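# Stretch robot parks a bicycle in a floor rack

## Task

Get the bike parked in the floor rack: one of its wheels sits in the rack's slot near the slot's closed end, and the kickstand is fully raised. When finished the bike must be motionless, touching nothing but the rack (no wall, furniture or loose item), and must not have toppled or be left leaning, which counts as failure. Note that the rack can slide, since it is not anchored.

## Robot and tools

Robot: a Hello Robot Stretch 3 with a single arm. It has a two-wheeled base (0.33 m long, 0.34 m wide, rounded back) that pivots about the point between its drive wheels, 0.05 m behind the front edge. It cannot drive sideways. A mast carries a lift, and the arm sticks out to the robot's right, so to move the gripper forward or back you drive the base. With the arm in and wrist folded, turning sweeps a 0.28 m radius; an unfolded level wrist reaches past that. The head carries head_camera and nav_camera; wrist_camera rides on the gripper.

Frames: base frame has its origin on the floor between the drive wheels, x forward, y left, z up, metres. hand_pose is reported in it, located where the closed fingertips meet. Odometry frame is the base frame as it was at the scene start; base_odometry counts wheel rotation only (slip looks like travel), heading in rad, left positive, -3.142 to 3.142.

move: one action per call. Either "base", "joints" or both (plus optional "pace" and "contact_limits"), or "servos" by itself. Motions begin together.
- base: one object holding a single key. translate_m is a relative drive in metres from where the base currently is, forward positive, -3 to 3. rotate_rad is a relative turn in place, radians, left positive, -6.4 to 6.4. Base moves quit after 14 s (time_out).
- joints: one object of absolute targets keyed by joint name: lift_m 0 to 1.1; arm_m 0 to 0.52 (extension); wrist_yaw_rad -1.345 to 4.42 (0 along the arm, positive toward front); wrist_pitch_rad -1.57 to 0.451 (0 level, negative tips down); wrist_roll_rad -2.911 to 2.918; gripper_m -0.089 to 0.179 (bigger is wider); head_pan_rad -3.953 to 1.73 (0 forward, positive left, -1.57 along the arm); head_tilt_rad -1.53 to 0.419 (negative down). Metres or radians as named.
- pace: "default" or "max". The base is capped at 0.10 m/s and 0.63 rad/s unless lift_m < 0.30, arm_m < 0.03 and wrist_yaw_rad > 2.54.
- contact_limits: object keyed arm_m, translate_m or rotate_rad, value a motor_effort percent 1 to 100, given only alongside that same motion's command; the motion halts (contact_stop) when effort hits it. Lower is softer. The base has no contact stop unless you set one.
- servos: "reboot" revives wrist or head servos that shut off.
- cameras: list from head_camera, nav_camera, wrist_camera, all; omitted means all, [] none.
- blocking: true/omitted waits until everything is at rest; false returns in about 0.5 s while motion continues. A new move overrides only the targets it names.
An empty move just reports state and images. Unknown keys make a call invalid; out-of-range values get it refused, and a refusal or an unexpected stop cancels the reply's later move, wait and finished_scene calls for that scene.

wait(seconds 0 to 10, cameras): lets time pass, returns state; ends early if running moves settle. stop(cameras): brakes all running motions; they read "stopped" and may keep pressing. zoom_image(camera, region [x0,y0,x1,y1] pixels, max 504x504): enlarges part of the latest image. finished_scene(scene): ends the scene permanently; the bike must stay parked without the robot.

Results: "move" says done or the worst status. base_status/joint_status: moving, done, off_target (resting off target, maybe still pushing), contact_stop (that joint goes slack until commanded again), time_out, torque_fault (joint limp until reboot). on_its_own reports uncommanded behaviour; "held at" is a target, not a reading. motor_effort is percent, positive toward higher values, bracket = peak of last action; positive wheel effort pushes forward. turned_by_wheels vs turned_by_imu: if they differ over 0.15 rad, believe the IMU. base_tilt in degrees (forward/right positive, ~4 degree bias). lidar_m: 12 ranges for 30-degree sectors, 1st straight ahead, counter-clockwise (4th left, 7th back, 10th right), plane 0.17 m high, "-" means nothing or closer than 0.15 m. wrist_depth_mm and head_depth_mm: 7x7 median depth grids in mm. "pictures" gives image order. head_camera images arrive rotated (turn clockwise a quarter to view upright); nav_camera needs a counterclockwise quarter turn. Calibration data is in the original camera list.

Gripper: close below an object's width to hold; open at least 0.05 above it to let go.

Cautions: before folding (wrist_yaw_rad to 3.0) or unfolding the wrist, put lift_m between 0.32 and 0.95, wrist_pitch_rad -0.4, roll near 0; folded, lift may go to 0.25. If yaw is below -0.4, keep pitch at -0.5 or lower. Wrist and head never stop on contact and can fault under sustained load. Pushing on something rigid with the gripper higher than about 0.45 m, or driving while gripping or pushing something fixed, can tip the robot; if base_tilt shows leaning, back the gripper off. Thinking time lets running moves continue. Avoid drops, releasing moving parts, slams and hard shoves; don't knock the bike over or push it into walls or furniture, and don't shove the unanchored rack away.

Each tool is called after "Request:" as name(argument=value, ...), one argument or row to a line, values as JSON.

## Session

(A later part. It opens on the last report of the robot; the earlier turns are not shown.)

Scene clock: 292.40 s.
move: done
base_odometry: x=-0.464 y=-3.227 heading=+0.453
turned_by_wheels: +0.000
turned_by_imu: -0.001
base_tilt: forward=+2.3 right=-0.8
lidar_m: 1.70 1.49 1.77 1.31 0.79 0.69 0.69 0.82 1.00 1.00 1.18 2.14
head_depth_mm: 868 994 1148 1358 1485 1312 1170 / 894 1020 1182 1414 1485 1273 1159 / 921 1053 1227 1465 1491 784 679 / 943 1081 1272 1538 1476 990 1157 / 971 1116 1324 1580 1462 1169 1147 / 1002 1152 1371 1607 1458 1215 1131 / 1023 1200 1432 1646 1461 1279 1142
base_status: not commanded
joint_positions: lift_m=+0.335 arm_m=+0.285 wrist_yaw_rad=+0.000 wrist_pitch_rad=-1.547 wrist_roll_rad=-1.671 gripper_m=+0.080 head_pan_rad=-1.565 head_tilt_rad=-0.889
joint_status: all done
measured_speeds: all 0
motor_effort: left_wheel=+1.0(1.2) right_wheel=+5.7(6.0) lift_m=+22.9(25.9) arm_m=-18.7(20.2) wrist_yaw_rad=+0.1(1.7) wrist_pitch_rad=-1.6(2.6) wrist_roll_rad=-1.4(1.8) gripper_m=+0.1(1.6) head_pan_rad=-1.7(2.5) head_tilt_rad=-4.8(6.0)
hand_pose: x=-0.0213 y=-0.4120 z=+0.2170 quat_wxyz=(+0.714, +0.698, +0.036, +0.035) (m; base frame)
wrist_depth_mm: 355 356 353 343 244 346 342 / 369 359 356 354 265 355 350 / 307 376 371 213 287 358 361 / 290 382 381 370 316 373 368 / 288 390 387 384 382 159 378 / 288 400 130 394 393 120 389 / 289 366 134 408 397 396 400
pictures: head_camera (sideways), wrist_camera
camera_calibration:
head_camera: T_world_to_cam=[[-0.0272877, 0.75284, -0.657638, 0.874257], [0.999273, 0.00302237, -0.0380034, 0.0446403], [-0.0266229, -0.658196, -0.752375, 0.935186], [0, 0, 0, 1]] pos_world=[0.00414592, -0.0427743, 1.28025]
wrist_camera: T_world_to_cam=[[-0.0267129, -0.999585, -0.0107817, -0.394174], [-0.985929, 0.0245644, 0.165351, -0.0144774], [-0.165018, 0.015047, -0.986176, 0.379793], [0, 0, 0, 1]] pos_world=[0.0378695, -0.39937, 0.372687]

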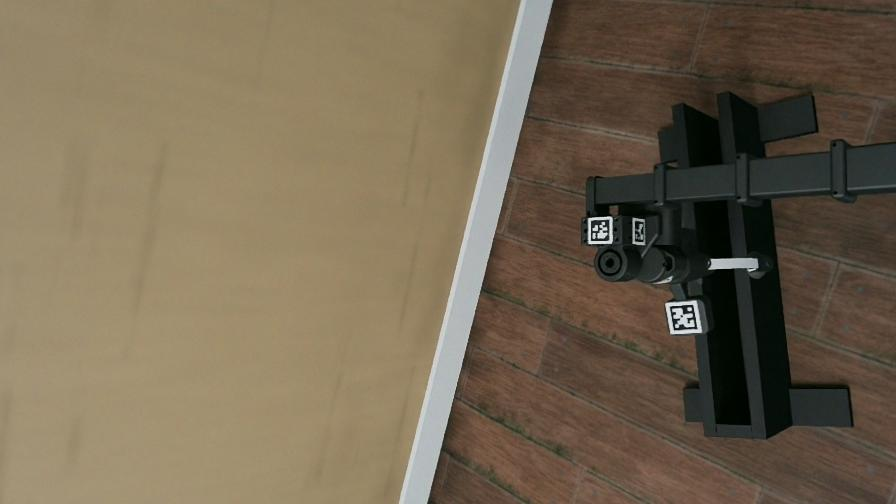

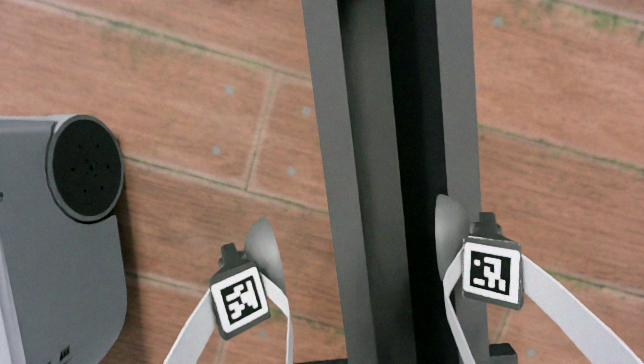

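Request:
move(
  joints={"arm_m":0.289,"lift_m":0.25,"gripper_m":0.07},
  cameras=["wrist_camera","head_camera"],
)

Scene clock: 333.83 s.
move: done
base_odometry: x=-0.464 y=-3.227 heading=+0.453
turned_by_wheels: +0.000
turned_by_imu: -0.007
base_tilt: forward=+2.3 right=-0.7
lidar_m: 1.72 1.50 1.77 1.32 0.79 0.69 0.69 0.81 1.00 1.00 1.18 2.11
head_depth_mm: 872 993 1146 1360 1490 1307 1166 / 898 1023 1189 1416 1482 1263 1164 / 918 1048 1230 1478 1481 869 769 / 943 1086 1268 1552 1482 962 1155 / 974 1117 1319 1581 1474 1134 1149 / 997 1149 1376 1609 1453 1232 1134 / 1021 1199 1435 1632 1450 1275 1143
base_status: not commanded
joint_positions: lift_m=+0.250 arm_m=+0.289 wrist_yaw_rad=+0.000 wrist_pitch_rad=-1.555 wrist_roll_rad=-1.672 gripper_m=+0.070 head_pan_rad=-1.566 head_tilt_rad=-0.895
joint_status: all done
measured_speeds: translate_m=+0.000 rotate_rad=+0.001 lift_m=+0.000 arm_m=+0.000 wrist_yaw_rad=+0.000 wrist_pitch_rad=+0.000 wrist_roll_rad=+0.000 head_pan_rad=+0.000 head_tilt_rad=+0.000
motor_effort: left_wheel=+0.9(3.2) right_wheel=+1.0(8.1) lift_m=+23.7(24.4) arm_m=+3.0(20.2) wrist_yaw_rad=-0.5(1.4) wrist_pitch_rad=-0.7(2.2) wrist_roll_rad=-1.4(1.8) gripper_m=+0.5(46.3) head_pan_rad=-1.4(3.0) head_tilt_rad=-2.5(5.7)
hand_pose: x=-0.0213 y=-0.4140 z=+0.1321 quat_wxyz=(+0.712, +0.701, +0.036, +0.035) (m; base frame)
wrist_depth_mm: 279 274 271 121 242 122 263 / 284 283 280 123 261 126 270 / 292 288 287 127 276 129 275 / 291 293 294 131 285 136 283 / 303 308 305 134 157 131 291 / 289 314 130 137 234 118 298 / 286 325 129 144 313 167 306
pictures: head_camera (sideways), wrist_camera
camera_calibration:
head_camera: T_world_to_cam=[[-0.0265493, 0.756692, -0.653232, 0.868512], [0.999274, 0.00223952, -0.0380193, 0.0446607], [-0.027306, -0.653767, -0.756203, 0.940168], [0, 0, 0, 1]] pos_world=[0.0041023, -0.0426453, 1.28]
wrist_camera: T_world_to_cam=[[-0.0259276, -0.999492, -0.0185373, -0.396062], [-0.985946, 0.0225059, 0.165542, -0.00127709], [-0.16504, 0.0225689, -0.986029, 0.29923], [0, 0, 0, 1]] pos_world=[0.037857, -0.402585, 0.287919]

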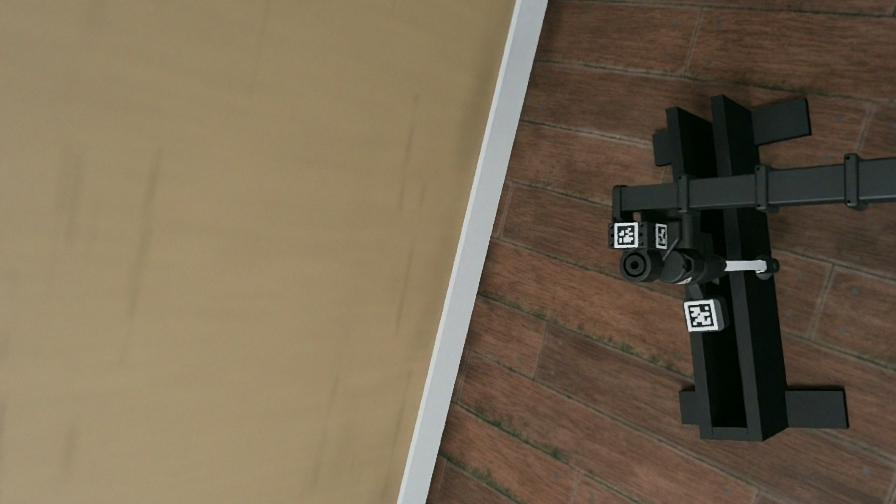

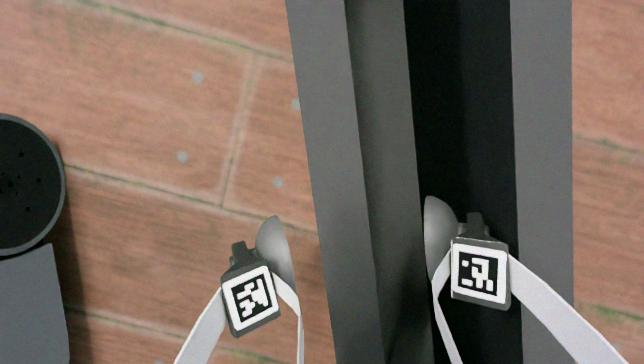

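Request:
move(
  joints={"lift_m":0.222},
  cameras=["wrist_camera"],
)

Request:
move(
  joints={"gripper_m":-0.05},
  cameras=["wrist_camera"],
)

Scene clock: 339.00 s.
move: done
base_odometry: x=-0.464 y=-3.227 heading=+0.453
turned_by_wheels: +0.000
turned_by_imu: -0.001
base_tilt: forward=+2.3 right=-0.8
lidar_m: 1.72 1.49 1.77 1.32 0.78 0.69 0.69 0.81 1.00 1.00 1.18 2.11
head_depth_mm: 872 988 1151 1362 1488 1313 1171 / 894 1022 1194 1416 1479 1265 1158 / 917 1055 1233 1486 1475 1116 797 / 942 1081 1277 1552 1466 978 1160 / 968 1117 1323 1589 1461 1144 1150 / 991 1155 1372 1609 1468 1232 1135 / 1020 1191 1428 1626 1449 1273 1145
base_status: not commanded
joint_positions: lift_m=+0.222 arm_m=+0.289 wrist_yaw_rad=+0.000 wrist_pitch_rad=-1.555 wrist_roll_rad=-1.672 gripper_m=+0.070 head_pan_rad=-1.566 head_tilt_rad=-0.895
joint_status: all done
measured_speeds: all 0
motor_effort: left_wheel=+0.9(1.1) right_wheel=+0.9(1.1) lift_m=+22.9(27.8) arm_m=-12.7(15.4) wrist_yaw_rad=+0.2(1.7) wrist_pitch_rad=-0.6(0.9) wrist_roll_rad=-1.3(1.6) gripper_m=+1.1(1.3) head_pan_rad=-1.7(2.1) head_tilt_rad=-2.8(3.2)
hand_pose: x=-0.0213 y=-0.4140 z=+0.1041 quat_wxyz=(+0.712, +0.701, +0.036, +0.035) (m; base frame)
wrist_depth_mm: 249 248 248 94 237 122 92 / 256 256 251 96 242 134 94 / 264 261 262 99 249 141 96 / 270 268 267 101 257 145 98 / 277 276 271 104 148 127 102 / 285 284 130 107 146 118 104 / 296 290 129 111 281 157 106
pictures: wrist_camera
camera_calibration:
wrist_camera: T_world_to_cam=[[-0.0259243, -0.999492, -0.0185372, -0.396532], [-0.985946, 0.0225028, 0.165542, 0.00335402], [-0.16504, 0.0225683, -0.986029, 0.27163], [0, 0, 0, 1]] pos_world=[0.0378569, -0.402536, 0.259929]

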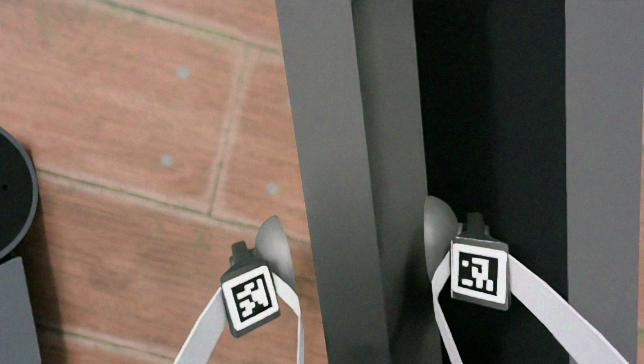

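Scene clock: 340.73 s.
move: done
base_odometry: x=-0.464 y=-3.227 heading=+0.453
turned_by_wheels: +0.000
turned_by_imu: +0.000
base_tilt: forward=+2.3 right=-0.8
lidar_m: 1.72 1.50 1.76 1.32 0.79 0.69 0.69 0.81 1.00 1.00 1.18 2.12
head_depth_mm: 870 988 1148 1364 1490 1307 1164 / 892 1025 1185 1417 1481 1270 1161 / 915 1051 1230 1473 1472 1116 795 / 943 1083 1275 1539 1470 972 1156 / 969 1119 1325 1582 1465 1150 1149 / 995 1154 1370 1630 1451 1197 1136 / 1024 1194 1434 1648 1455 1277 1147
base_status: not commanded
joint_positions: lift_m=+0.222 arm_m=+0.289 wrist_yaw_rad=+0.000 wrist_pitch_rad=-1.556 wrist_roll_rad=-1.672 gripper_m=-0.048 head_pan_rad=-1.566 head_tilt_rad=-0.895
joint_status: all done
measured_speeds: all 0
motor_effort: left_wheel=+0.8(1.2) right_wheel=+0.7(1.3) lift_m=+29.1(29.1) arm_m=-9.6(13.2) wrist_yaw_rad=+0.3(1.7) wrist_pitch_rad=-0.2(0.7) wrist_roll_rad=-1.6(1.7) gripper_m=-34.2(98.3) head_pan_rad=-1.3(2.2) head_tilt_rad=-2.2(3.1)
hand_pose: x=-0.0213 y=-0.4136 z=+0.1041 quat_wxyz=(+0.711, +0.701, +0.036, +0.035) (m; base frame)
wrist_depth_mm: 250 249 247 94 236 131 91 / 257 254 253 96 243 134 93 / 266 262 260 99 249 150 96 / 272 270 266 101 256 146 98 / 279 277 273 104 135 150 102 / 287 284 282 108 124 125 104 / 294 289 286 111 258 100 106
pictures: wrist_camera
camera_calibration:
wrist_camera: T_world_to_cam=[[-0.0259246, -0.999467, -0.0198626, -0.396043], [-0.985946, 0.0222834, 0.165571, 0.00325084], [-0.16504, 0.0238758, -0.985998, 0.27217], [0, 0, 0, 1]] pos_world=[0.037857, -0.402403, 0.259955]

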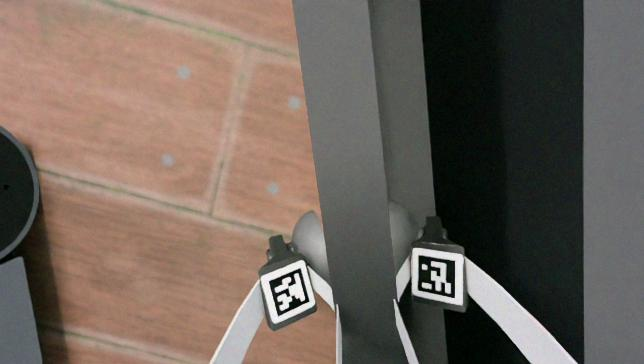

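Request:
move(
  joints={"gripper_m":-0.075},
  cameras=[],
)

Request:
move(
  joints={"lift_m":0.252},
)

Scene clock: 345.30 s.
move: done
base_odometry: x=-0.464 y=-3.227 heading=+0.453
turned_by_wheels: +0.000
turned_by_imu: -0.001
base_tilt: forward=+2.3 right=-0.8
lidar_m: 1.72 1.49 1.77 1.32 0.79 0.69 0.69 0.81 1.00 1.00 1.18 2.11
head_depth_mm: 873 992 1146 1362 1490 1317 1170 / 895 1021 1185 1421 1490 1270 1164 / 919 1053 1230 1476 1476 1122 797 / 941 1082 1272 1546 1471 976 1159 / 967 1118 1320 1576 1469 1145 1155 / 995 1149 1374 1616 1460 1189 1132 / 1019 1194 1430 1620 1457 1286 1148
base_status: not commanded
joint_positions: lift_m=+0.222 arm_m=+0.289 wrist_yaw_rad=+0.000 wrist_pitch_rad=-1.556 wrist_roll_rad=-1.672 gripper_m=-0.073 head_pan_rad=-1.566 head_tilt_rad=-0.895
joint_status: all done
measured_speeds: all 0
motor_effort: left_wheel=+0.8(1.1) right_wheel=+0.8(1.0) lift_m=+30.5(30.7) arm_m=-1.8(3.4) wrist_yaw_rad=+0.1(1.0) wrist_pitch_rad=+0.0(0.6) wrist_roll_rad=-1.7(1.7) gripper_m=-43.7(99.1) head_pan_rad=-1.5(2.0) head_tilt_rad=-2.0(2.7)
hand_pose: x=-0.0213 y=-0.4137 z=+0.1041 quat_wxyz=(+0.711, +0.701, +0.036, +0.035) (m; base frame)
wrist_depth_mm: 249 247 244 94 237 130 92 / 255 254 254 96 243 135 93 / 262 260 258 99 248 150 97 / 267 269 266 101 253 146 99 / 281 276 273 105 136 149 102 / 287 284 279 108 124 124 105 / 296 291 287 111 260 108 107
pictures: none
No camera images: "cameras" was empty.

Scene clock: 346.37 s.
move: done
base_odometry: x=-0.464 y=-3.227 heading=+0.453
turned_by_wheels: +0.000
turned_by_imu: +0.000
base_tilt: forward=+2.3 right=-0.8
lidar_m: 1.71 1.50 1.76 1.32 0.79 0.69 0.69 0.81 0.42 0.39 0.40 2.11
head_depth_mm: 869 992 1148 1366 1485 1314 1170 / 894 1021 1189 1423 1487 1246 1159 / 913 1049 1233 1475 1475 867 767 / 944 1082 1268 1546 1470 962 1158 / 968 1117 1322 1576 1471 1119 1148 / 989 1154 1367 1614 1466 1141 1114 / 1025 1187 1428 1635 1450 1284 1147
base_status: not commanded
joint_positions: lift_m=+0.252 arm_m=+0.289 wrist_yaw_rad=+0.000 wrist_pitch_rad=-1.549 wrist_roll_rad=-1.672 gripper_m=-0.070 head_pan_rad=-1.566 head_tilt_rad=-0.895
joint_status: all done
measured_speeds: all 0
motor_effort: left_wheel=+0.9(1.1) right_wheel=+0.5(1.2) lift_m=+35.4(36.9) arm_m=+0.3(1.8) wrist_yaw_rad=+0.2(1.4) wrist_pitch_rad=-1.5(2.0) wrist_roll_rad=-1.1(1.5) gripper_m=-15.3(43.9) head_pan_rad=-1.8(2.1) head_tilt_rad=-2.8(2.9)
hand_pose: x=-0.0213 y=-0.4155 z=+0.1340 quat_wxyz=(+0.714, +0.699, +0.037, +0.035) (m; base frame)
wrist_depth_mm: 276 274 271 91 202 124 100 / 284 282 282 94 198 130 102 / 291 291 286 97 210 135 106 / 295 299 297 101 217 139 108 / 307 304 300 105 131 143 113 / 313 316 311 127 123 126 116 / 289 325 319 126 219 108 122
pictures: head_camera (sideways), nav_camera (sideways), wrist_camera
camera_calibration:
head_camera: T_world_to_cam=[[-0.0265365, 0.756693, -0.653232, 0.868512], [0.999275, 0.0022226, -0.0380193, 0.0446607], [-0.027317, -0.653767, -0.756203, 0.940168], [0, 0, 0, 1]] pos_world=[0.00410158, -0.0426452, 1.28]
nav_camera: T_world_to_cam=[[-0.0556894, -0.770567, 0.634921, -0.785024], [-0.997671, 0.0178528, -0.0658395, 0.138276], [0.0393987, -0.637108, -0.769767, 0.957971], [0, 0, 0, 1]] pos_world=[0.0564931, 0.00294852, 1.24495]
wrist_camera: T_world_to_cam=[[-0.0254372, -0.999598, -0.0125033, -0.398369], [-0.985956, 0.0230209, 0.165414, -0.00132494], [-0.16506, 0.0165354, -0.986145, 0.298633], [0, 0, 0, 1]] pos_world=[0.0378525, -0.403117, 0.289733]

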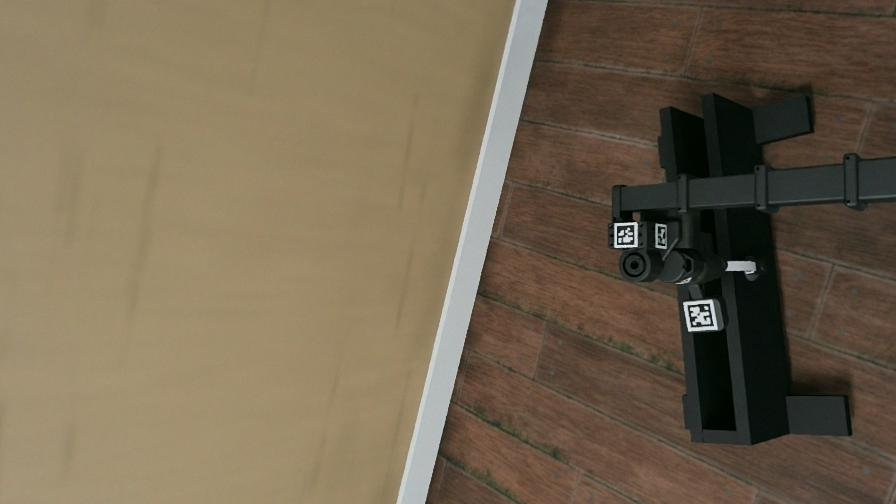

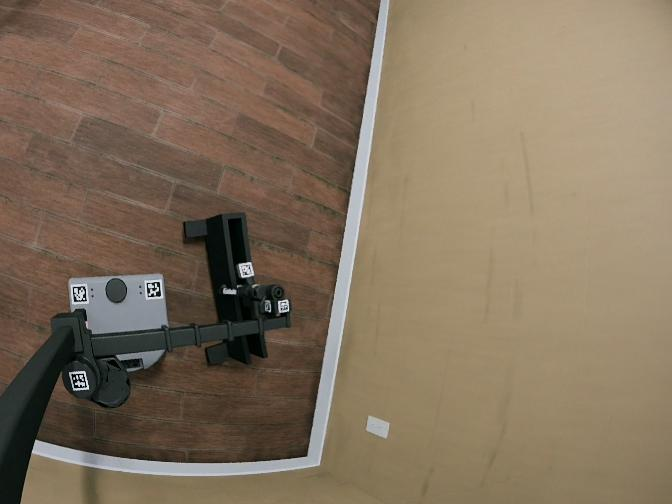

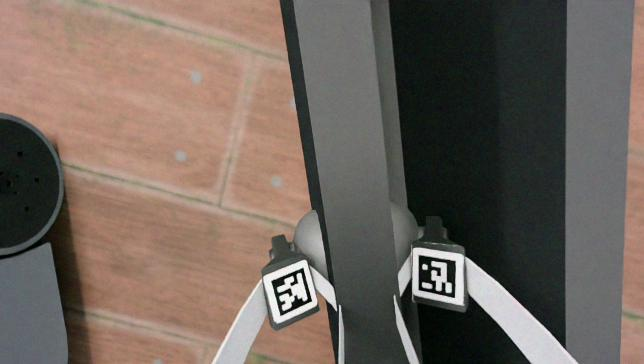

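Request:
move(
  joints={"lift_m":0.30},
)

Scene clock: 350.27 s.
move: done
base_odometry: x=-0.464 y=-3.227 heading=+0.453
turned_by_wheels: +0.000
turned_by_imu: -0.001
base_tilt: forward=+2.3 right=-0.8
lidar_m: 1.72 1.50 1.77 1.32 0.78 0.69 0.69 0.81 0.41 0.38 0.39 2.12
head_depth_mm: 868 990 1148 1369 1478 1306 1168 / 898 1019 1189 1420 1489 1241 1140 / 919 1046 1229 1477 1486 820 698 / 943 1084 1271 1535 1473 1030 1154 / 966 1116 1325 1597 1471 1077 1159 / 993 1151 1370 1607 1449 1061 1130 / 1026 1194 1426 1633 1447 1271 1125
base_status: not commanded
joint_positions: lift_m=+0.300 arm_m=+0.289 wrist_yaw_rad=+0.000 wrist_pitch_rad=-1.550 wrist_roll_rad=-1.672 gripper_m=-0.070 head_pan_rad=-1.566 head_tilt_rad=-0.895
joint_status: all done
measured_speeds: all 0
motor_effort: left_wheel=+0.8(1.2) right_wheel=+1.1(1.2) lift_m=+36.5(37.7) arm_m=+8.2(8.2) wrist_yaw_rad=+0.0(1.5) wrist_pitch_rad=-1.1(2.0) wrist_roll_rad=-1.4(1.4) gripper_m=-15.9(16.8) head_pan_rad=-2.2(2.2) head_tilt_rad=-2.1(3.1)
hand_pose: x=-0.0213 y=-0.4152 z=+0.1820 quat_wxyz=(+0.713, +0.699, +0.037, +0.035) (m; base frame)
wrist_depth_mm: 324 317 318 83 184 123 92 / 333 330 328 87 191 131 97 / 311 336 336 92 201 138 102 / 292 345 346 97 198 139 107 / 289 359 353 102 130 140 114 / 290 365 364 128 125 125 119 / 291 382 378 127 219 107 128
pictures: head_camera (sideways), nav_camera (sideways), wrist_camera
camera_calibration:
head_camera: T_world_to_cam=[[-0.0265368, 0.756693, -0.653232, 0.868512], [0.999275, 0.00222308, -0.0380193, 0.0446607], [-0.0273167, -0.653767, -0.756203, 0.940168], [0, 0, 0, 1]] pos_world=[0.0041016, -0.0426452, 1.28]
nav_camera: T_world_to_cam=[[-0.055689, -0.770568, 0.634921, -0.785024], [-0.997671, 0.0178523, -0.0658395, 0.138276], [0.039399, -0.637108, -0.769767, 0.957971], [0, 0, 0, 1]] pos_world=[0.0564931, 0.00294855, 1.24495]
wrist_camera: T_world_to_cam=[[-0.0254352, -0.999581, -0.0137867, -0.397199], [-0.985956, 0.0228066, 0.165443, -0.00937047], [-0.165059, 0.0178012, -0.986123, 0.346506], [0, 0, 0, 1]] pos_world=[0.0378524, -0.402987, 0.337772]

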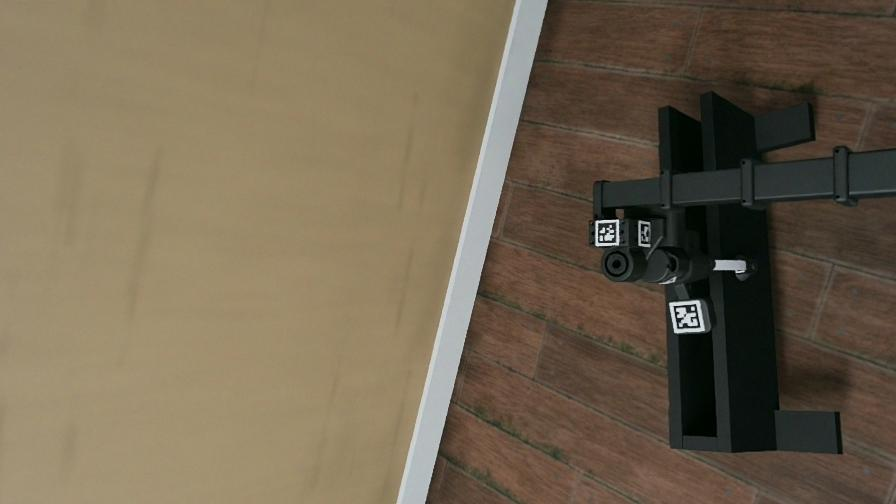

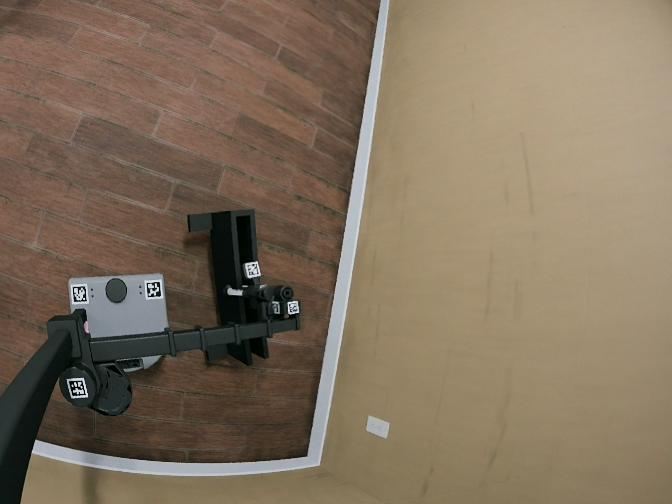

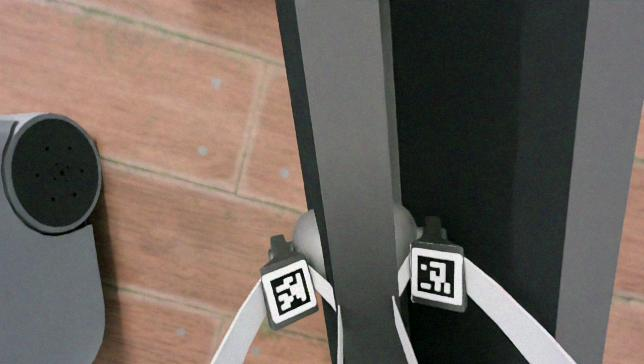

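Request:
move(
  base={"rotate_rad":-0.268},
  joints={"lift_m":0.31,"arm_m":0.32},
  cameras=["nav_camera"],
)

Request:
move(
  base={"translate_m":1.2},
  joints={"arm_m":0.46},
  cameras=["nav_camera","head_camera"],
)

Scene clock: 385.40 s.
move: done
base_odometry: x=-0.464 y=-3.227 heading=+0.185
turned_by_wheels: -0.268
turned_by_imu: -0.268
base_tilt: forward=+2.3 right=-0.8
lidar_m: 3.03 1.49 1.67 2.46 0.96 0.71 0.69 0.72 0.45 0.41 0.42 1.45
head_depth_mm: 908 1046 1240 1491 1476 1311 1166 / 906 1044 1236 1489 1485 1246 1152 / 908 1047 1230 1497 1477 804 689 / 909 1050 1236 1495 1408 1081 1149 / 910 1049 1233 1502 1458 1093 1155 / 909 1049 1240 1504 1458 1077 1135 / 910 1044 1235 1505 1449 1255 1124
base_status: done
joint_positions: lift_m=+0.310 arm_m=+0.320 wrist_yaw_rad=+0.000 wrist_pitch_rad=-1.550 wrist_roll_rad=-1.674 gripper_m=-0.070 head_pan_rad=-1.566 head_tilt_rad=-0.895
joint_status: all done
measured_speeds: all 0
motor_effort: left_wheel=+5.0(11.2) right_wheel=-3.5(10.2) lift_m=+36.2(37.2) arm_m=+18.8(20.2) wrist_yaw_rad=+1.3(1.3) wrist_pitch_rad=-1.4(2.0) wrist_roll_rad=-0.6(1.4) gripper_m=-16.3(17.5) head_pan_rad=-1.2(2.2) head_tilt_rad=-2.5(3.2)
hand_pose: x=-0.0213 y=-0.4462 z=+0.1920 quat_wxyz=(+0.713, +0.699, +0.037, +0.036) (m; base frame)
wrist_depth_mm: 332 331 329 83 178 121 92 / 336 339 336 86 189 132 96 / 346 353 345 91 205 138 101 / 334 358 356 96 199 137 107 / 329 366 361 101 131 141 114 / 332 379 373 127 125 126 119 / 328 390 381 126 219 108 130
pictures: nav_camera (sideways)
camera_calibration:
nav_camera: T_world_to_cam=[[-0.0556894, -0.770567, 0.634921, -0.785024], [-0.997671, 0.0178528, -0.0658395, 0.138276], [0.0393987, -0.637108, -0.769767, 0.957971], [0, 0, 0, 1]] pos_world=[0.0564931, 0.00294852, 1.24495]

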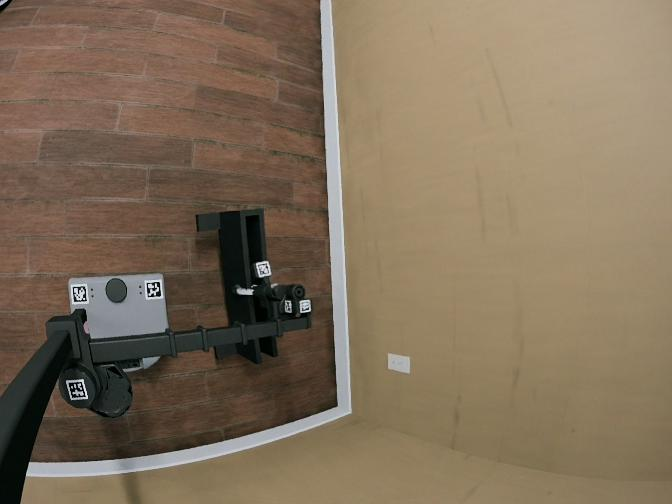

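Scene clock: 398.53 s.
move: done
base_odometry: x=+0.715 y=-3.006 heading=+0.185
turned_by_wheels: +0.000
turned_by_imu: -0.008
base_tilt: forward=+2.3 right=-0.8
lidar_m: 1.86 1.95 0.91 0.91 2.61 1.94 1.88 1.43 0.59 0.55 0.56 1.48
head_depth_mm: 939 1077 1266 1545 1499 1309 1164 / 936 1078 1273 1546 1486 1287 1165 / 938 1075 1273 1502 1184 805 682 / 935 1077 1264 1456 1042 1271 1157 / 936 1079 1270 1542 1193 1247 1152 / 937 1075 1265 1537 1188 1216 1136 / 934 1076 1261 1545 1457 1281 1148
base_status: done
joint_positions: lift_m=+0.310 arm_m=+0.460 wrist_yaw_rad=-0.001 wrist_pitch_rad=-1.551 wrist_roll_rad=-1.674 gripper_m=-0.070 head_pan_rad=-1.566 head_tilt_rad=-0.895
joint_status: all done
measured_speeds: all 0
motor_effort: left_wheel=+5.2(9.4) right_wheel=+1.3(6.6) lift_m=+33.4(36.4) arm_m=-10.4(20.5) wrist_yaw_rad=+0.6(2.2) wrist_pitch_rad=-1.3(1.9) wrist_roll_rad=-0.7(0.9) gripper_m=-15.6(17.5) head_pan_rad=-1.7(2.5) head_tilt_rad=-2.1(3.4)
hand_pose: x=-0.0213 y=-0.5861 z=+0.1920 quat_wxyz=(+0.713, +0.699, +0.037, +0.036) (m; base frame)
wrist_depth_mm: 330 330 328 83 181 122 93 / 338 336 335 86 192 132 97 / 351 352 345 91 200 138 102 / 359 355 354 96 196 137 107 / 370 366 370 102 131 141 114 / 380 380 371 127 125 126 119 / 393 386 385 126 220 107 130
pictures: head_camera (sideways), nav_camera (sideways)
camera_calibration:
head_camera: T_world_to_cam=[[-0.0265368, 0.756693, -0.653232, 0.868512], [0.999275, 0.00222308, -0.0380193, 0.0446607], [-0.0273167, -0.653767, -0.756203, 0.940168], [0, 0, 0, 1]] pos_world=[0.0041016, -0.0426452, 1.28]
nav_camera: T_world_to_cam=[[-0.055689, -0.770567, 0.634921, -0.785024], [-0.997671, 0.0178523, -0.0658395, 0.138276], [0.039399, -0.637108, -0.769767, 0.957971], [0, 0, 0, 1]] pos_world=[0.0564931, 0.00294855, 1.24495]

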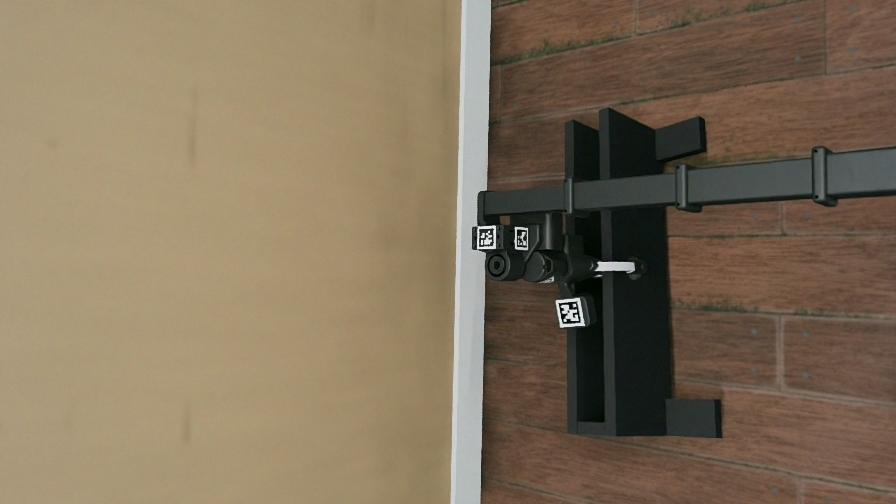

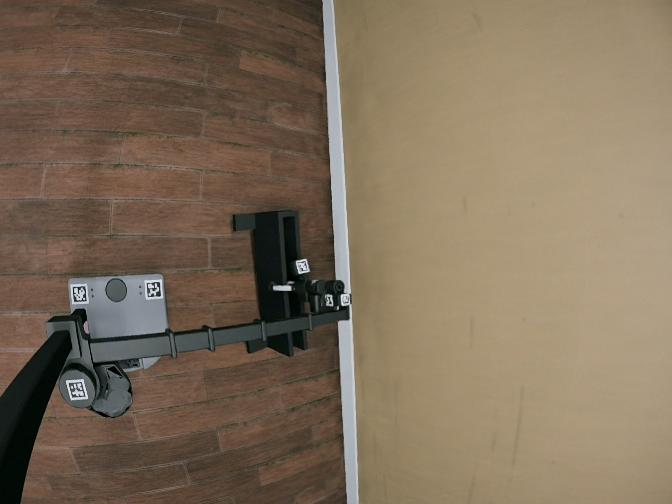

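Request:
move(
  base={"translate_m":0.45},
  joints={"head_pan_rad":1.7,"head_tilt_rad":-0.7},
  cameras=["nav_camera","head_camera"],
)

Scene clock: 407.67 s.
move: done
base_odometry: x=+1.158 y=-2.923 heading=+0.185
turned_by_wheels: +0.000
turned_by_imu: -0.004
base_tilt: forward=+2.3 right=-0.7
lidar_m: 1.42 1.48 2.05 0.88 0.92 2.40 2.33 1.44 0.60 0.55 0.56 1.46
head_depth_mm: 3285 3541 2779 2123 1713 1444 1251 / 3304 3602 2762 2114 1706 1452 1244 / 3411 3599 2732 2094 1698 1440 1237 / 3338 3643 2711 2090 1698 1416 1228 / 3433 3637 2707 2086 1358 1396 1232 / 3475 3654 2538 1865 1384 1418 1245 / 3441 3725 2455 1724 1409 - -
base_status: done
joint_positions: lift_m=+0.310 arm_m=+0.460 wrist_yaw_rad=-0.001 wrist_pitch_rad=-1.551 wrist_roll_rad=-1.674 gripper_m=-0.070 head_pan_rad=+1.694 head_tilt_rad=-0.705
joint_status: all done
measured_speeds: all 0
motor_effort: left_wheel=+5.3(9.5) right_wheel=+0.7(6.7) lift_m=+31.9(33.2) arm_m=-14.9(19.2) wrist_yaw_rad=+1.0(1.7) wrist_pitch_rad=-1.5(1.9) wrist_roll_rad=-0.7(0.9) gripper_m=-16.2(17.2) head_pan_rad=+2.8(4.8) head_tilt_rad=+2.1(6.0)
hand_pose: x=-0.0213 y=-0.5861 z=+0.1920 quat_wxyz=(+0.713, +0.699, +0.037, +0.036) (m; base frame)
wrist_depth_mm: 330 334 332 83 183 122 93 / 340 341 336 86 191 132 97 / 352 348 342 91 201 138 102 / 363 355 357 96 196 138 107 / 372 374 365 102 131 141 114 / 389 379 373 127 126 126 120 / 396 386 384 126 221 108 129
pictures: head_camera (sideways), nav_camera (sideways)
camera_calibration:
head_camera: T_world_to_cam=[[0.0991472, -0.612185, -0.784474, 1.03879], [-0.992845, -0.113587, -0.0368416, 0.0552887], [-0.0665525, 0.782514, -0.619066, 0.762041], [0, 0, 0, 1]] pos_world=[0.00261613, 0.0459015, 1.28869]
nav_camera: T_world_to_cam=[[-0.0195428, 0.638902, 0.76904, -0.960027], [0.991167, 0.113298, -0.0689381, 0.130194], [-0.131175, 0.760899, -0.635473, 0.78435], [0, 0, 0, 1]] pos_world=[-0.0449185, 0.00180132, 1.24571]

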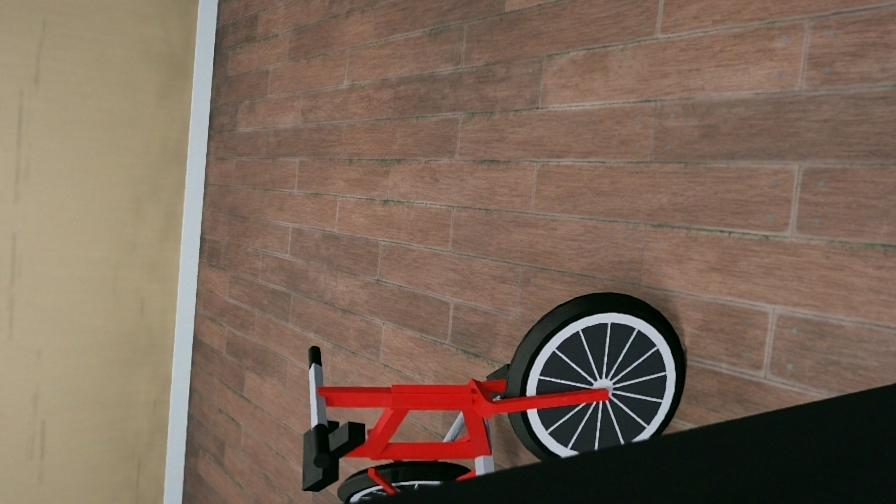

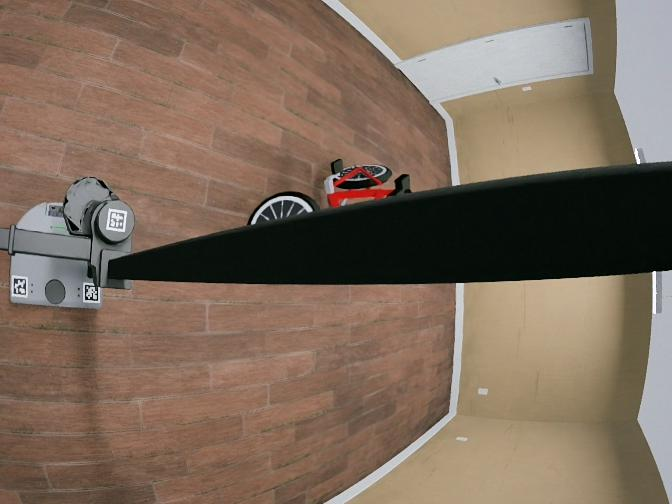

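Request:
move(
  base={"translate_m":-0.25},
  joints={"wrist_roll_rad":1.54,"head_pan_rad":-1.57,"head_tilt_rad":-0.85},
  cameras=["nav_camera","head_camera","wrist_camera"],
)

Scene clock: 435.33 s.
move: done
base_odometry: x=+0.912 y=-2.969 heading=+0.185
turned_by_wheels: +0.000
turned_by_imu: -0.001
base_tilt: forward=+2.3 right=-0.7
lidar_m: 1.67 1.74 2.42 0.87 1.38 2.15 2.08 1.43 0.53 0.51 0.52 1.49
head_depth_mm: 916 1048 1218 1451 1540 1347 1192 / 918 1046 1216 1450 1543 1169 1181 / 920 1044 1219 1464 1442 831 718 / 922 1050 1218 1453 991 1191 1170 / 919 1043 1216 1456 1513 1175 1171 / 920 1046 1218 1444 1517 1219 1169 / 916 1047 1213 1446 1506 1307 1166
base_status: done
joint_positions: lift_m=+0.310 arm_m=+0.460 wrist_yaw_rad=+0.000 wrist_pitch_rad=-1.537 wrist_roll_rad=+1.540 gripper_m=-0.070 head_pan_rad=-1.564 head_tilt_rad=-0.840
joint_status: all done
measured_speeds: all 0
motor_effort: left_wheel=+1.2(3.5) right_wheel=-3.5(11.1) lift_m=+30.9(31.6) arm_m=-9.5(12.7) wrist_yaw_rad=+0.2(6.8) wrist_pitch_rad=-4.0(4.4) wrist_roll_rad=+0.2(11.0) gripper_m=-16.7(17.3) head_pan_rad=-2.7(4.4) head_tilt_rad=-4.9(8.2)
hand_pose: x=-0.0215 y=-0.5893 z=+0.1918 quat_wxyz=(+0.011, +0.010, -0.719, -0.695) (m; base frame)
wrist_depth_mm: 340 335 334 81 184 123 92 / 344 340 343 85 187 132 96 / 356 356 348 90 197 138 101 / 370 360 360 94 196 139 107 / 376 367 368 101 131 141 115 / 381 379 374 127 125 129 121 / 398 397 387 115 217 99 361
pictures: head_camera (sideways), nav_camera (sideways), wrist_camera
camera_calibration:
head_camera: T_world_to_cam=[[-0.0274579, 0.719332, -0.694123, 0.921802], [0.999283, 0.00165261, -0.0378166, 0.0443995], [-0.0260556, -0.694664, -0.718862, 0.8916], [0, 0, 0, 1]] pos_world=[0.00417418, -0.0437928, 1.28246]
nav_camera: T_world_to_cam=[[-0.0547403, -0.734326, 0.676586, -0.839321], [-0.997673, 0.0126455, -0.0669937, 0.139783], [0.0406394, -0.678679, -0.73331, 0.910555], [0, 0, 0, 1]] pos_world=[0.0565086, -0.000128406, 1.24496]
wrist_camera: T_world_to_cam=[[0.0958348, 0.993161, -0.0666911, 0.615977], [0.982384, -0.0835712, 0.167143, -0.0278304], [0.160426, -0.0815344, -0.983675, 0.307209], [0, 0, 0, 1]] pos_world=[-0.0809763, -0.589042, 0.347925]

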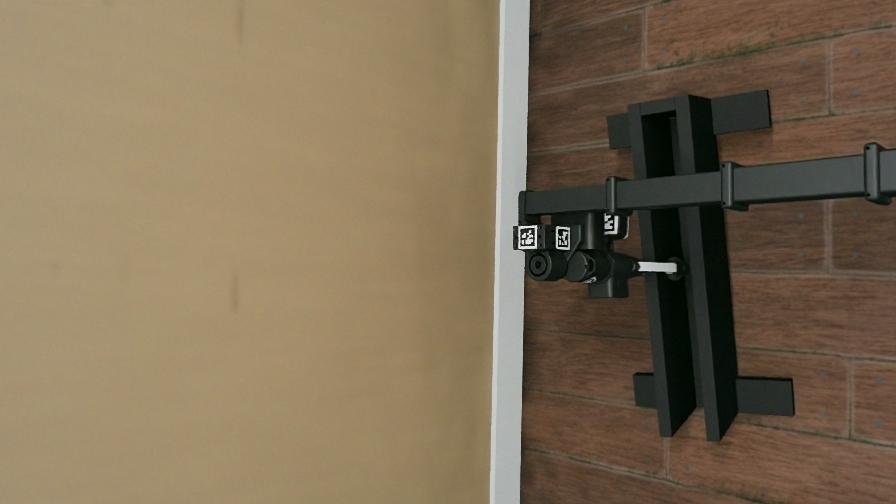

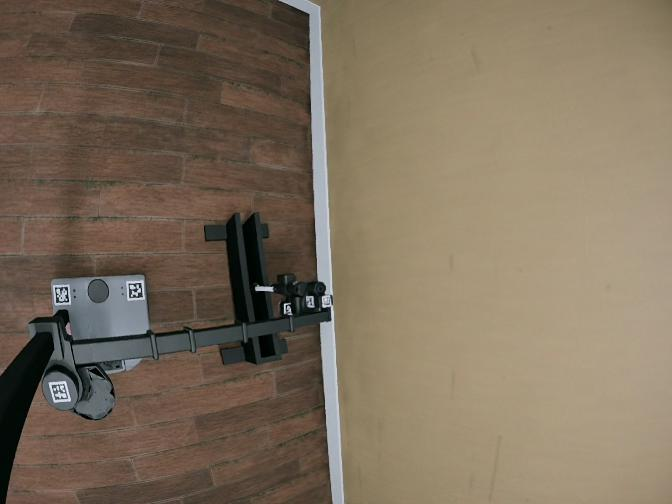

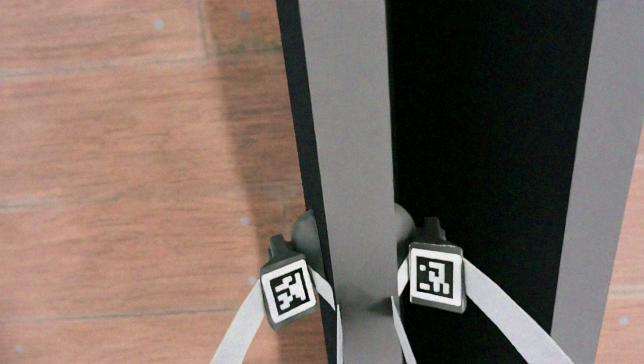

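Request:
move(
  base={"rotate_rad":2.16},
  joints={"arm_m":0.37},
  cameras=["nav_camera","head_camera","wrist_camera"],
)

Scene clock: 454.43 s.
move: done
base_odometry: x=+0.912 y=-2.969 heading=+2.345
turned_by_wheels: +2.160
turned_by_imu: +2.144
base_tilt: forward=+2.3 right=-0.8
lidar_m: 1.61 2.12 2.07 1.35 1.04 1.03 1.10 1.61 0.44 0.42 0.43 0.87
head_depth_mm: 1531 1698 1912 1814 1546 1336 1186 / 1625 1820 2040 1817 1536 1175 1141 / 1722 1936 2089 1796 1531 1019 714 / 1821 2067 2146 1786 1528 1024 1153 / 1950 2228 2133 1781 1519 1193 1155 / 2101 2418 2134 1763 1516 1249 1131 / 2257 2546 2117 1742 1498 1314 1157
base_status: done
joint_positions: lift_m=+0.310 arm_m=+0.370 wrist_yaw_rad=+0.000 wrist_pitch_rad=-1.534 wrist_roll_rad=+1.539 gripper_m=-0.070 head_pan_rad=-1.565 head_tilt_rad=-0.840
joint_status: all done
measured_speeds: all 0
motor_effort: left_wheel=-2.3(8.9) right_wheel=+5.9(12.5) lift_m=+36.1(36.5) arm_m=-18.6(20.7) wrist_yaw_rad=+0.1(1.8) wrist_pitch_rad=-3.8(4.9) wrist_roll_rad=+0.2(0.3) gripper_m=-15.6(17.5) head_pan_rad=-2.3(3.4) head_tilt_rad=-5.2(5.5)
hand_pose: x=-0.0215 y=-0.4999 z=+0.1918 quat_wxyz=(+0.012, +0.011, -0.720, -0.694) (m; base frame)
wrist_depth_mm: 339 332 328 81 181 121 91 / 349 343 340 85 189 131 96 / 356 353 344 90 204 138 102 / 367 358 358 94 195 138 107 / 378 373 366 102 131 140 115 / 390 380 378 127 125 129 121 / 399 390 391 116 217 99 132
pictures: head_camera (sideways), nav_camera (sideways), wrist_camera
camera_calibration:
head_camera: T_world_to_cam=[[-0.0273435, 0.719337, -0.694123, 0.921801], [0.999284, 0.0014937, -0.0378166, 0.0443995], [-0.0261661, -0.69466, -0.718862, 0.891601], [0, 0, 0, 1]] pos_world=[0.00416721, -0.0437925, 1.28246]
nav_camera: T_world_to_cam=[[-0.0548571, -0.734317, 0.676586, -0.83932], [-0.997671, 0.0128042, -0.0669937, 0.139783], [0.0405315, -0.678685, -0.73331, 0.910555], [0, 0, 0, 1]] pos_world=[0.0565086, -0.000136412, 1.24496]
wrist_camera: T_world_to_cam=[[0.0952265, 0.993044, -0.0692508, 0.527669], [0.982436, -0.0825386, 0.167355, -0.0198727], [0.160475, -0.0839711, -0.983462, 0.313198], [0, 0, 0, 1]] pos_world=[-0.0809848, -0.499339, 0.347885]

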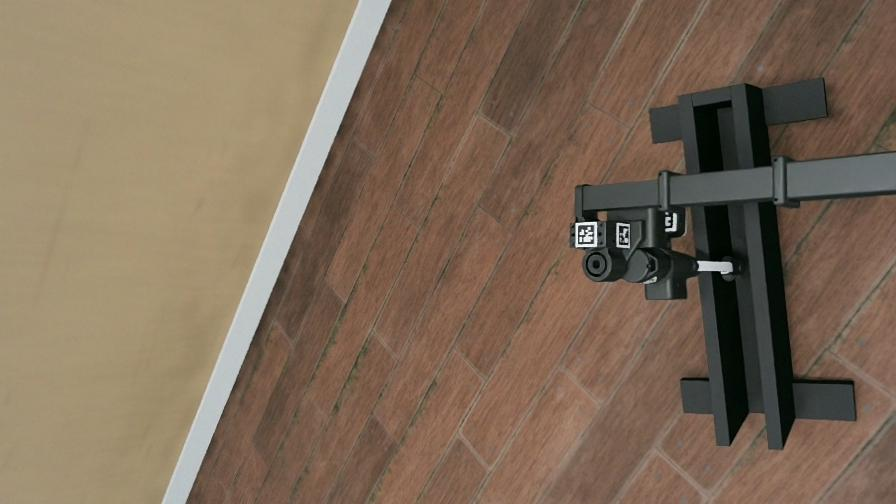

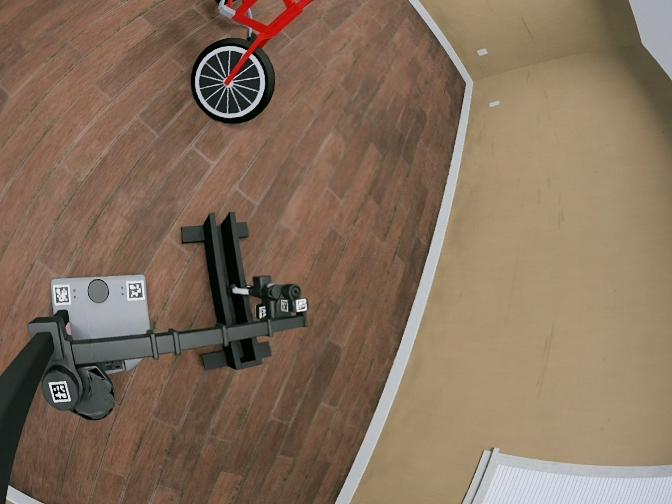

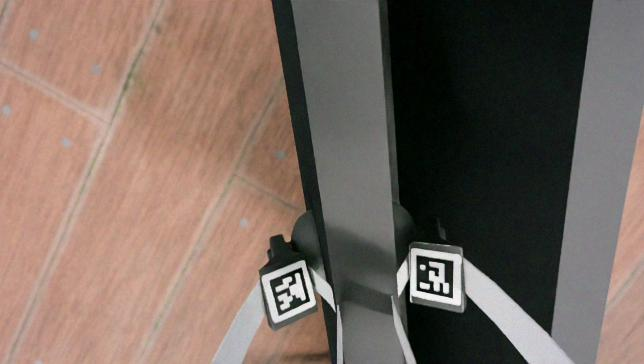

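Request:
move(
  base={"translate_m":0.15},
  joints={"arm_m":0.35},
  cameras=[],
)

Request:
move(
  joints={"lift_m":0.25},
  cameras=["nav_camera","wrist_camera"],
)

Scene clock: 473.93 s.
move: done
base_odometry: x=+0.807 y=-2.862 heading=+2.345
turned_by_wheels: +0.000
turned_by_imu: -0.002
base_tilt: forward=+2.3 right=-0.8
lidar_m: 2.60 2.03 1.99 1.51 1.17 1.15 1.22 1.78 0.42 0.40 0.41 0.77
head_depth_mm: 1624 1789 2033 1812 1542 1339 1189 / 1707 1922 2077 1816 1541 1195 1129 / 1801 2044 2156 1792 1516 1003 709 / 1923 2147 2162 1790 1525 1055 1156 / 2034 2350 2154 1778 1524 1320 1137 / 2187 2528 2149 1779 1520 1293 1130 / 2368 2574 2123 1767 1500 1312 1159
base_status: done
joint_positions: lift_m=+0.310 arm_m=+0.350 wrist_yaw_rad=+0.000 wrist_pitch_rad=-1.534 wrist_roll_rad=+1.539 gripper_m=-0.070 head_pan_rad=-1.565 head_tilt_rad=-0.840
joint_status: all done
measured_speeds: all 0
motor_effort: left_wheel=+0.8(5.4) right_wheel=+5.5(11.0) lift_m=+33.6(34.6) arm_m=-18.1(19.8) wrist_yaw_rad=+0.2(1.6) wrist_pitch_rad=-4.0(4.7) wrist_roll_rad=+0.1(0.3) gripper_m=-16.5(17.0) head_pan_rad=-2.0(2.7) head_tilt_rad=-5.5(5.5)
hand_pose: x=-0.0215 y=-0.4799 z=+0.1918 quat_wxyz=(+0.012, +0.011, -0.720, -0.694) (m; base frame)
wrist_depth_mm: 336 332 330 80 182 121 91 / 344 345 344 84 188 131 96 / 356 352 346 90 205 138 101 / 367 362 361 95 195 138 107 / 372 375 365 102 131 140 114 / 388 384 379 127 125 128 121 / 397 392 384 115 220 99 132
pictures: none
No camera images: "cameras" was empty.

Scene clock: 475.30 s.
move: done
base_odometry: x=+0.807 y=-2.862 heading=+2.345
turned_by_wheels: +0.000
turned_by_imu: +0.000
base_tilt: forward=+2.3 right=-0.8
lidar_m: 2.61 2.03 1.99 1.51 1.17 1.15 1.23 1.78 0.41 0.39 0.40 0.76
head_depth_mm: 1610 1792 2004 1831 1545 1348 1182 / 1709 1928 2102 1795 1543 1332 1146 / 1821 2029 2167 1795 1537 1115 785 / 1918 2184 2174 1776 1513 986 1143 / 2040 2362 2146 1785 1517 1321 1149 / 2198 2483 2136 1770 1512 1290 1133 / 2374 2584 2138 1754 1500 1311 1146
base_status: not commanded
joint_positions: lift_m=+0.250 arm_m=+0.350 wrist_yaw_rad=+0.000 wrist_pitch_rad=-1.536 wrist_roll_rad=+1.539 gripper_m=-0.070 head_pan_rad=-1.565 head_tilt_rad=-0.840
joint_status: all done
measured_speeds: all 0
motor_effort: left_wheel=+0.5(0.9) right_wheel=+5.2(5.5) lift_m=+30.4(31.7) arm_m=-18.5(18.7) wrist_yaw_rad=+0.3(1.7) wrist_pitch_rad=-3.6(4.5) wrist_roll_rad=+0.1(0.3) gripper_m=-16.1(16.8) head_pan_rad=-2.8(2.8) head_tilt_rad=-4.6(5.6)
hand_pose: x=-0.0215 y=-0.4794 z=+0.1318 quat_wxyz=(+0.012, +0.011, -0.719, -0.695) (m; base frame)
wrist_depth_mm: 280 276 273 96 202 123 103 / 288 284 281 97 201 133 104 / 294 291 288 101 211 138 269 / 306 299 296 103 216 138 111 / 313 307 301 106 130 143 114 / 322 318 309 127 125 129 116 / 331 325 319 112 220 100 122
pictures: nav_camera (sideways), wrist_camera
camera_calibration:
nav_camera: T_world_to_cam=[[-0.0548577, -0.734317, 0.676586, -0.83932], [-0.997671, 0.012805, -0.0669937, 0.139783], [0.040531, -0.678685, -0.73331, 0.910556], [0, 0, 0, 1]] pos_world=[0.0565086, -0.000136451, 1.24496]
wrist_camera: T_world_to_cam=[[0.0952154, 0.993191, -0.0671292, 0.502901], [0.982437, -0.082885, 0.167178, -0.00828283], [0.160475, -0.0818681, -0.983639, 0.256977], [0, 0, 0, 1]] pos_world=[-0.0809849, -0.479125, 0.287916]

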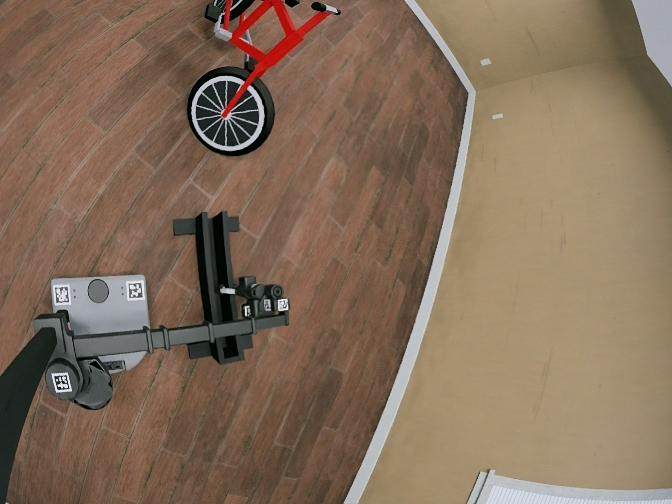

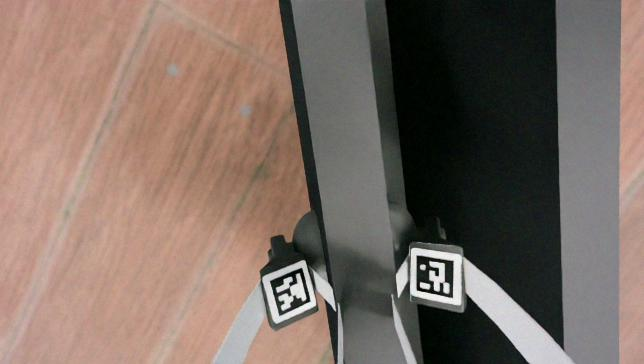

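Request:
move(
  joints={"lift_m":0.221},
  cameras=["head_camera","wrist_camera"],
)

Request:
zoom_image(
  camera="head_camera",
  region=[600, 50, 880, 480],
)

Scene clock: 480.60 s.
move: contact_stop
base_odometry: x=+0.807 y=-2.862 heading=+2.345
turned_by_wheels: +0.000
turned_by_imu: -0.001
base_tilt: forward=+2.2 right=-0.8
lidar_m: 2.62 2.03 1.99 1.50 1.17 1.15 1.23 1.78 1.75 1.87 0.77 0.76
head_depth_mm: 1611 1793 2025 1811 1543 1352 1190 / 1710 1908 2077 1803 1538 1332 1144 / 1808 2044 2155 1789 1525 1124 812 / 1931 2182 2196 1800 1523 994 1138 / 2052 2369 2158 1777 1517 1330 1136 / 2196 2506 2137 1770 1508 1315 1125 / 2366 2620 2120 1773 1498 1306 1145
base_status: not commanded
joint_positions: lift_m=+0.224 arm_m=+0.350 wrist_yaw_rad=+0.000 wrist_pitch_rad=-1.548 wrist_roll_rad=+1.539 gripper_m=-0.070 head_pan_rad=-1.565 head_tilt_rad=-0.840
joint_status: lift_m contact_stop (moved -0.026 of -0.029)
measured_speeds: translate_m=+0.000 rotate_rad=+0.000 lift_m=+0.001 arm_m=+0.000 wrist_yaw_rad=+0.000 wrist_pitch_rad=+0.000 wrist_roll_rad=+0.000 head_pan_rad=+0.000 head_tilt_rad=+0.000
on_its_own: lift_m is slack since a contact_stop
motor_effort: left_wheel=+0.1(0.8) right_wheel=+5.1(5.7) lift_m=+24.7(31.4) arm_m=-16.9(17.4) wrist_yaw_rad=+0.2(1.8) wrist_pitch_rad=-1.4(3.8) wrist_roll_rad=+0.1(0.3) gripper_m=-16.6(17.1) head_pan_rad=-2.4(2.7) head_tilt_rad=-4.8(5.4)
hand_pose: x=-0.0215 y=-0.4765 z=+0.1060 quat_wxyz=(+0.012, +0.011, -0.715, -0.699) (m; base frame)
wrist_depth_mm: 254 252 248 96 239 129 93 / 260 258 256 98 246 132 95 / 269 264 262 101 252 147 98 / 275 274 269 104 254 144 100 / 284 279 274 107 147 146 104 / 293 290 285 110 124 125 106 / 300 297 293 113 280 104 109
pictures: head_camera (sideways), wrist_camera
camera_calibration:
head_camera: T_world_to_cam=[[-0.0273409, 0.719471, -0.693985, 0.921621], [0.999284, 0.00149621, -0.0378176, 0.0444007], [-0.0261703, -0.694521, -0.718996, 0.891775], [0, 0, 0, 1]] pos_world=[0.00416698, -0.0437887, 1.28245]
wrist_camera: T_world_to_cam=[[0.0952367, 0.993875, -0.0560542, 0.497477], [0.982435, -0.0847645, 0.166242, -0.00452742], [0.160472, -0.0709019, -0.984491, 0.237142], [0, 0, 0, 1]] pos_world=[-0.0809848, -0.478, 0.262102]

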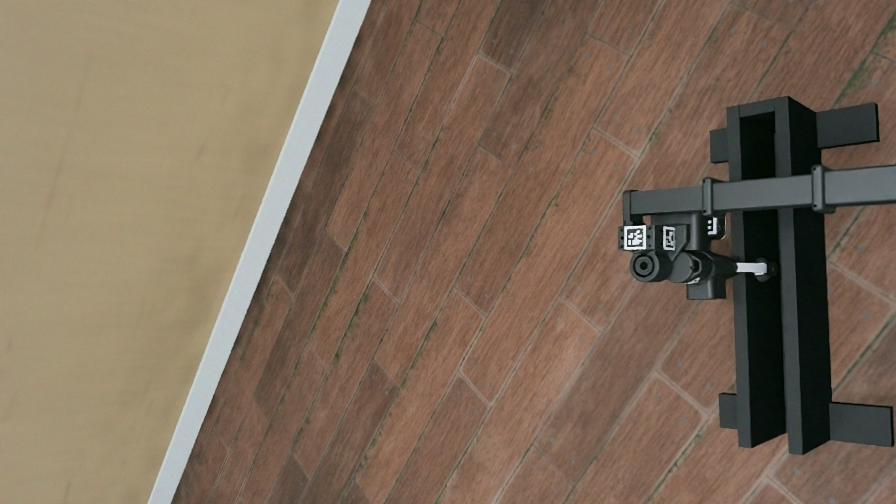

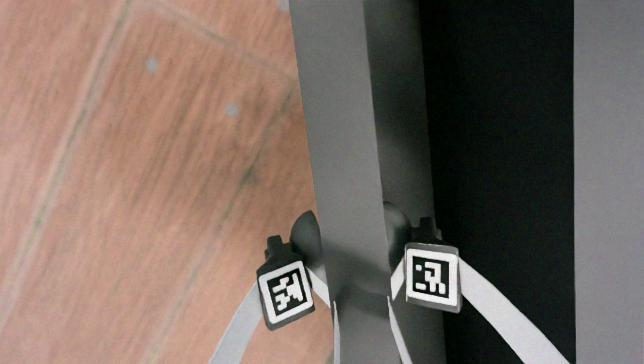

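Scaled by 1.172 from the camera's 896x504 image, which has a finer 1280x720 frame.

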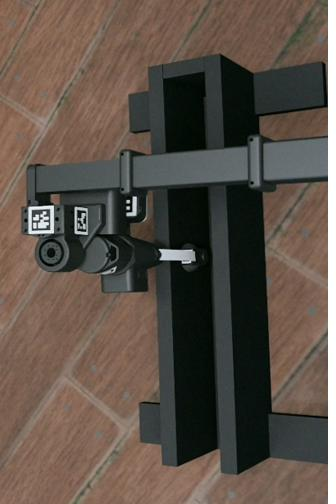

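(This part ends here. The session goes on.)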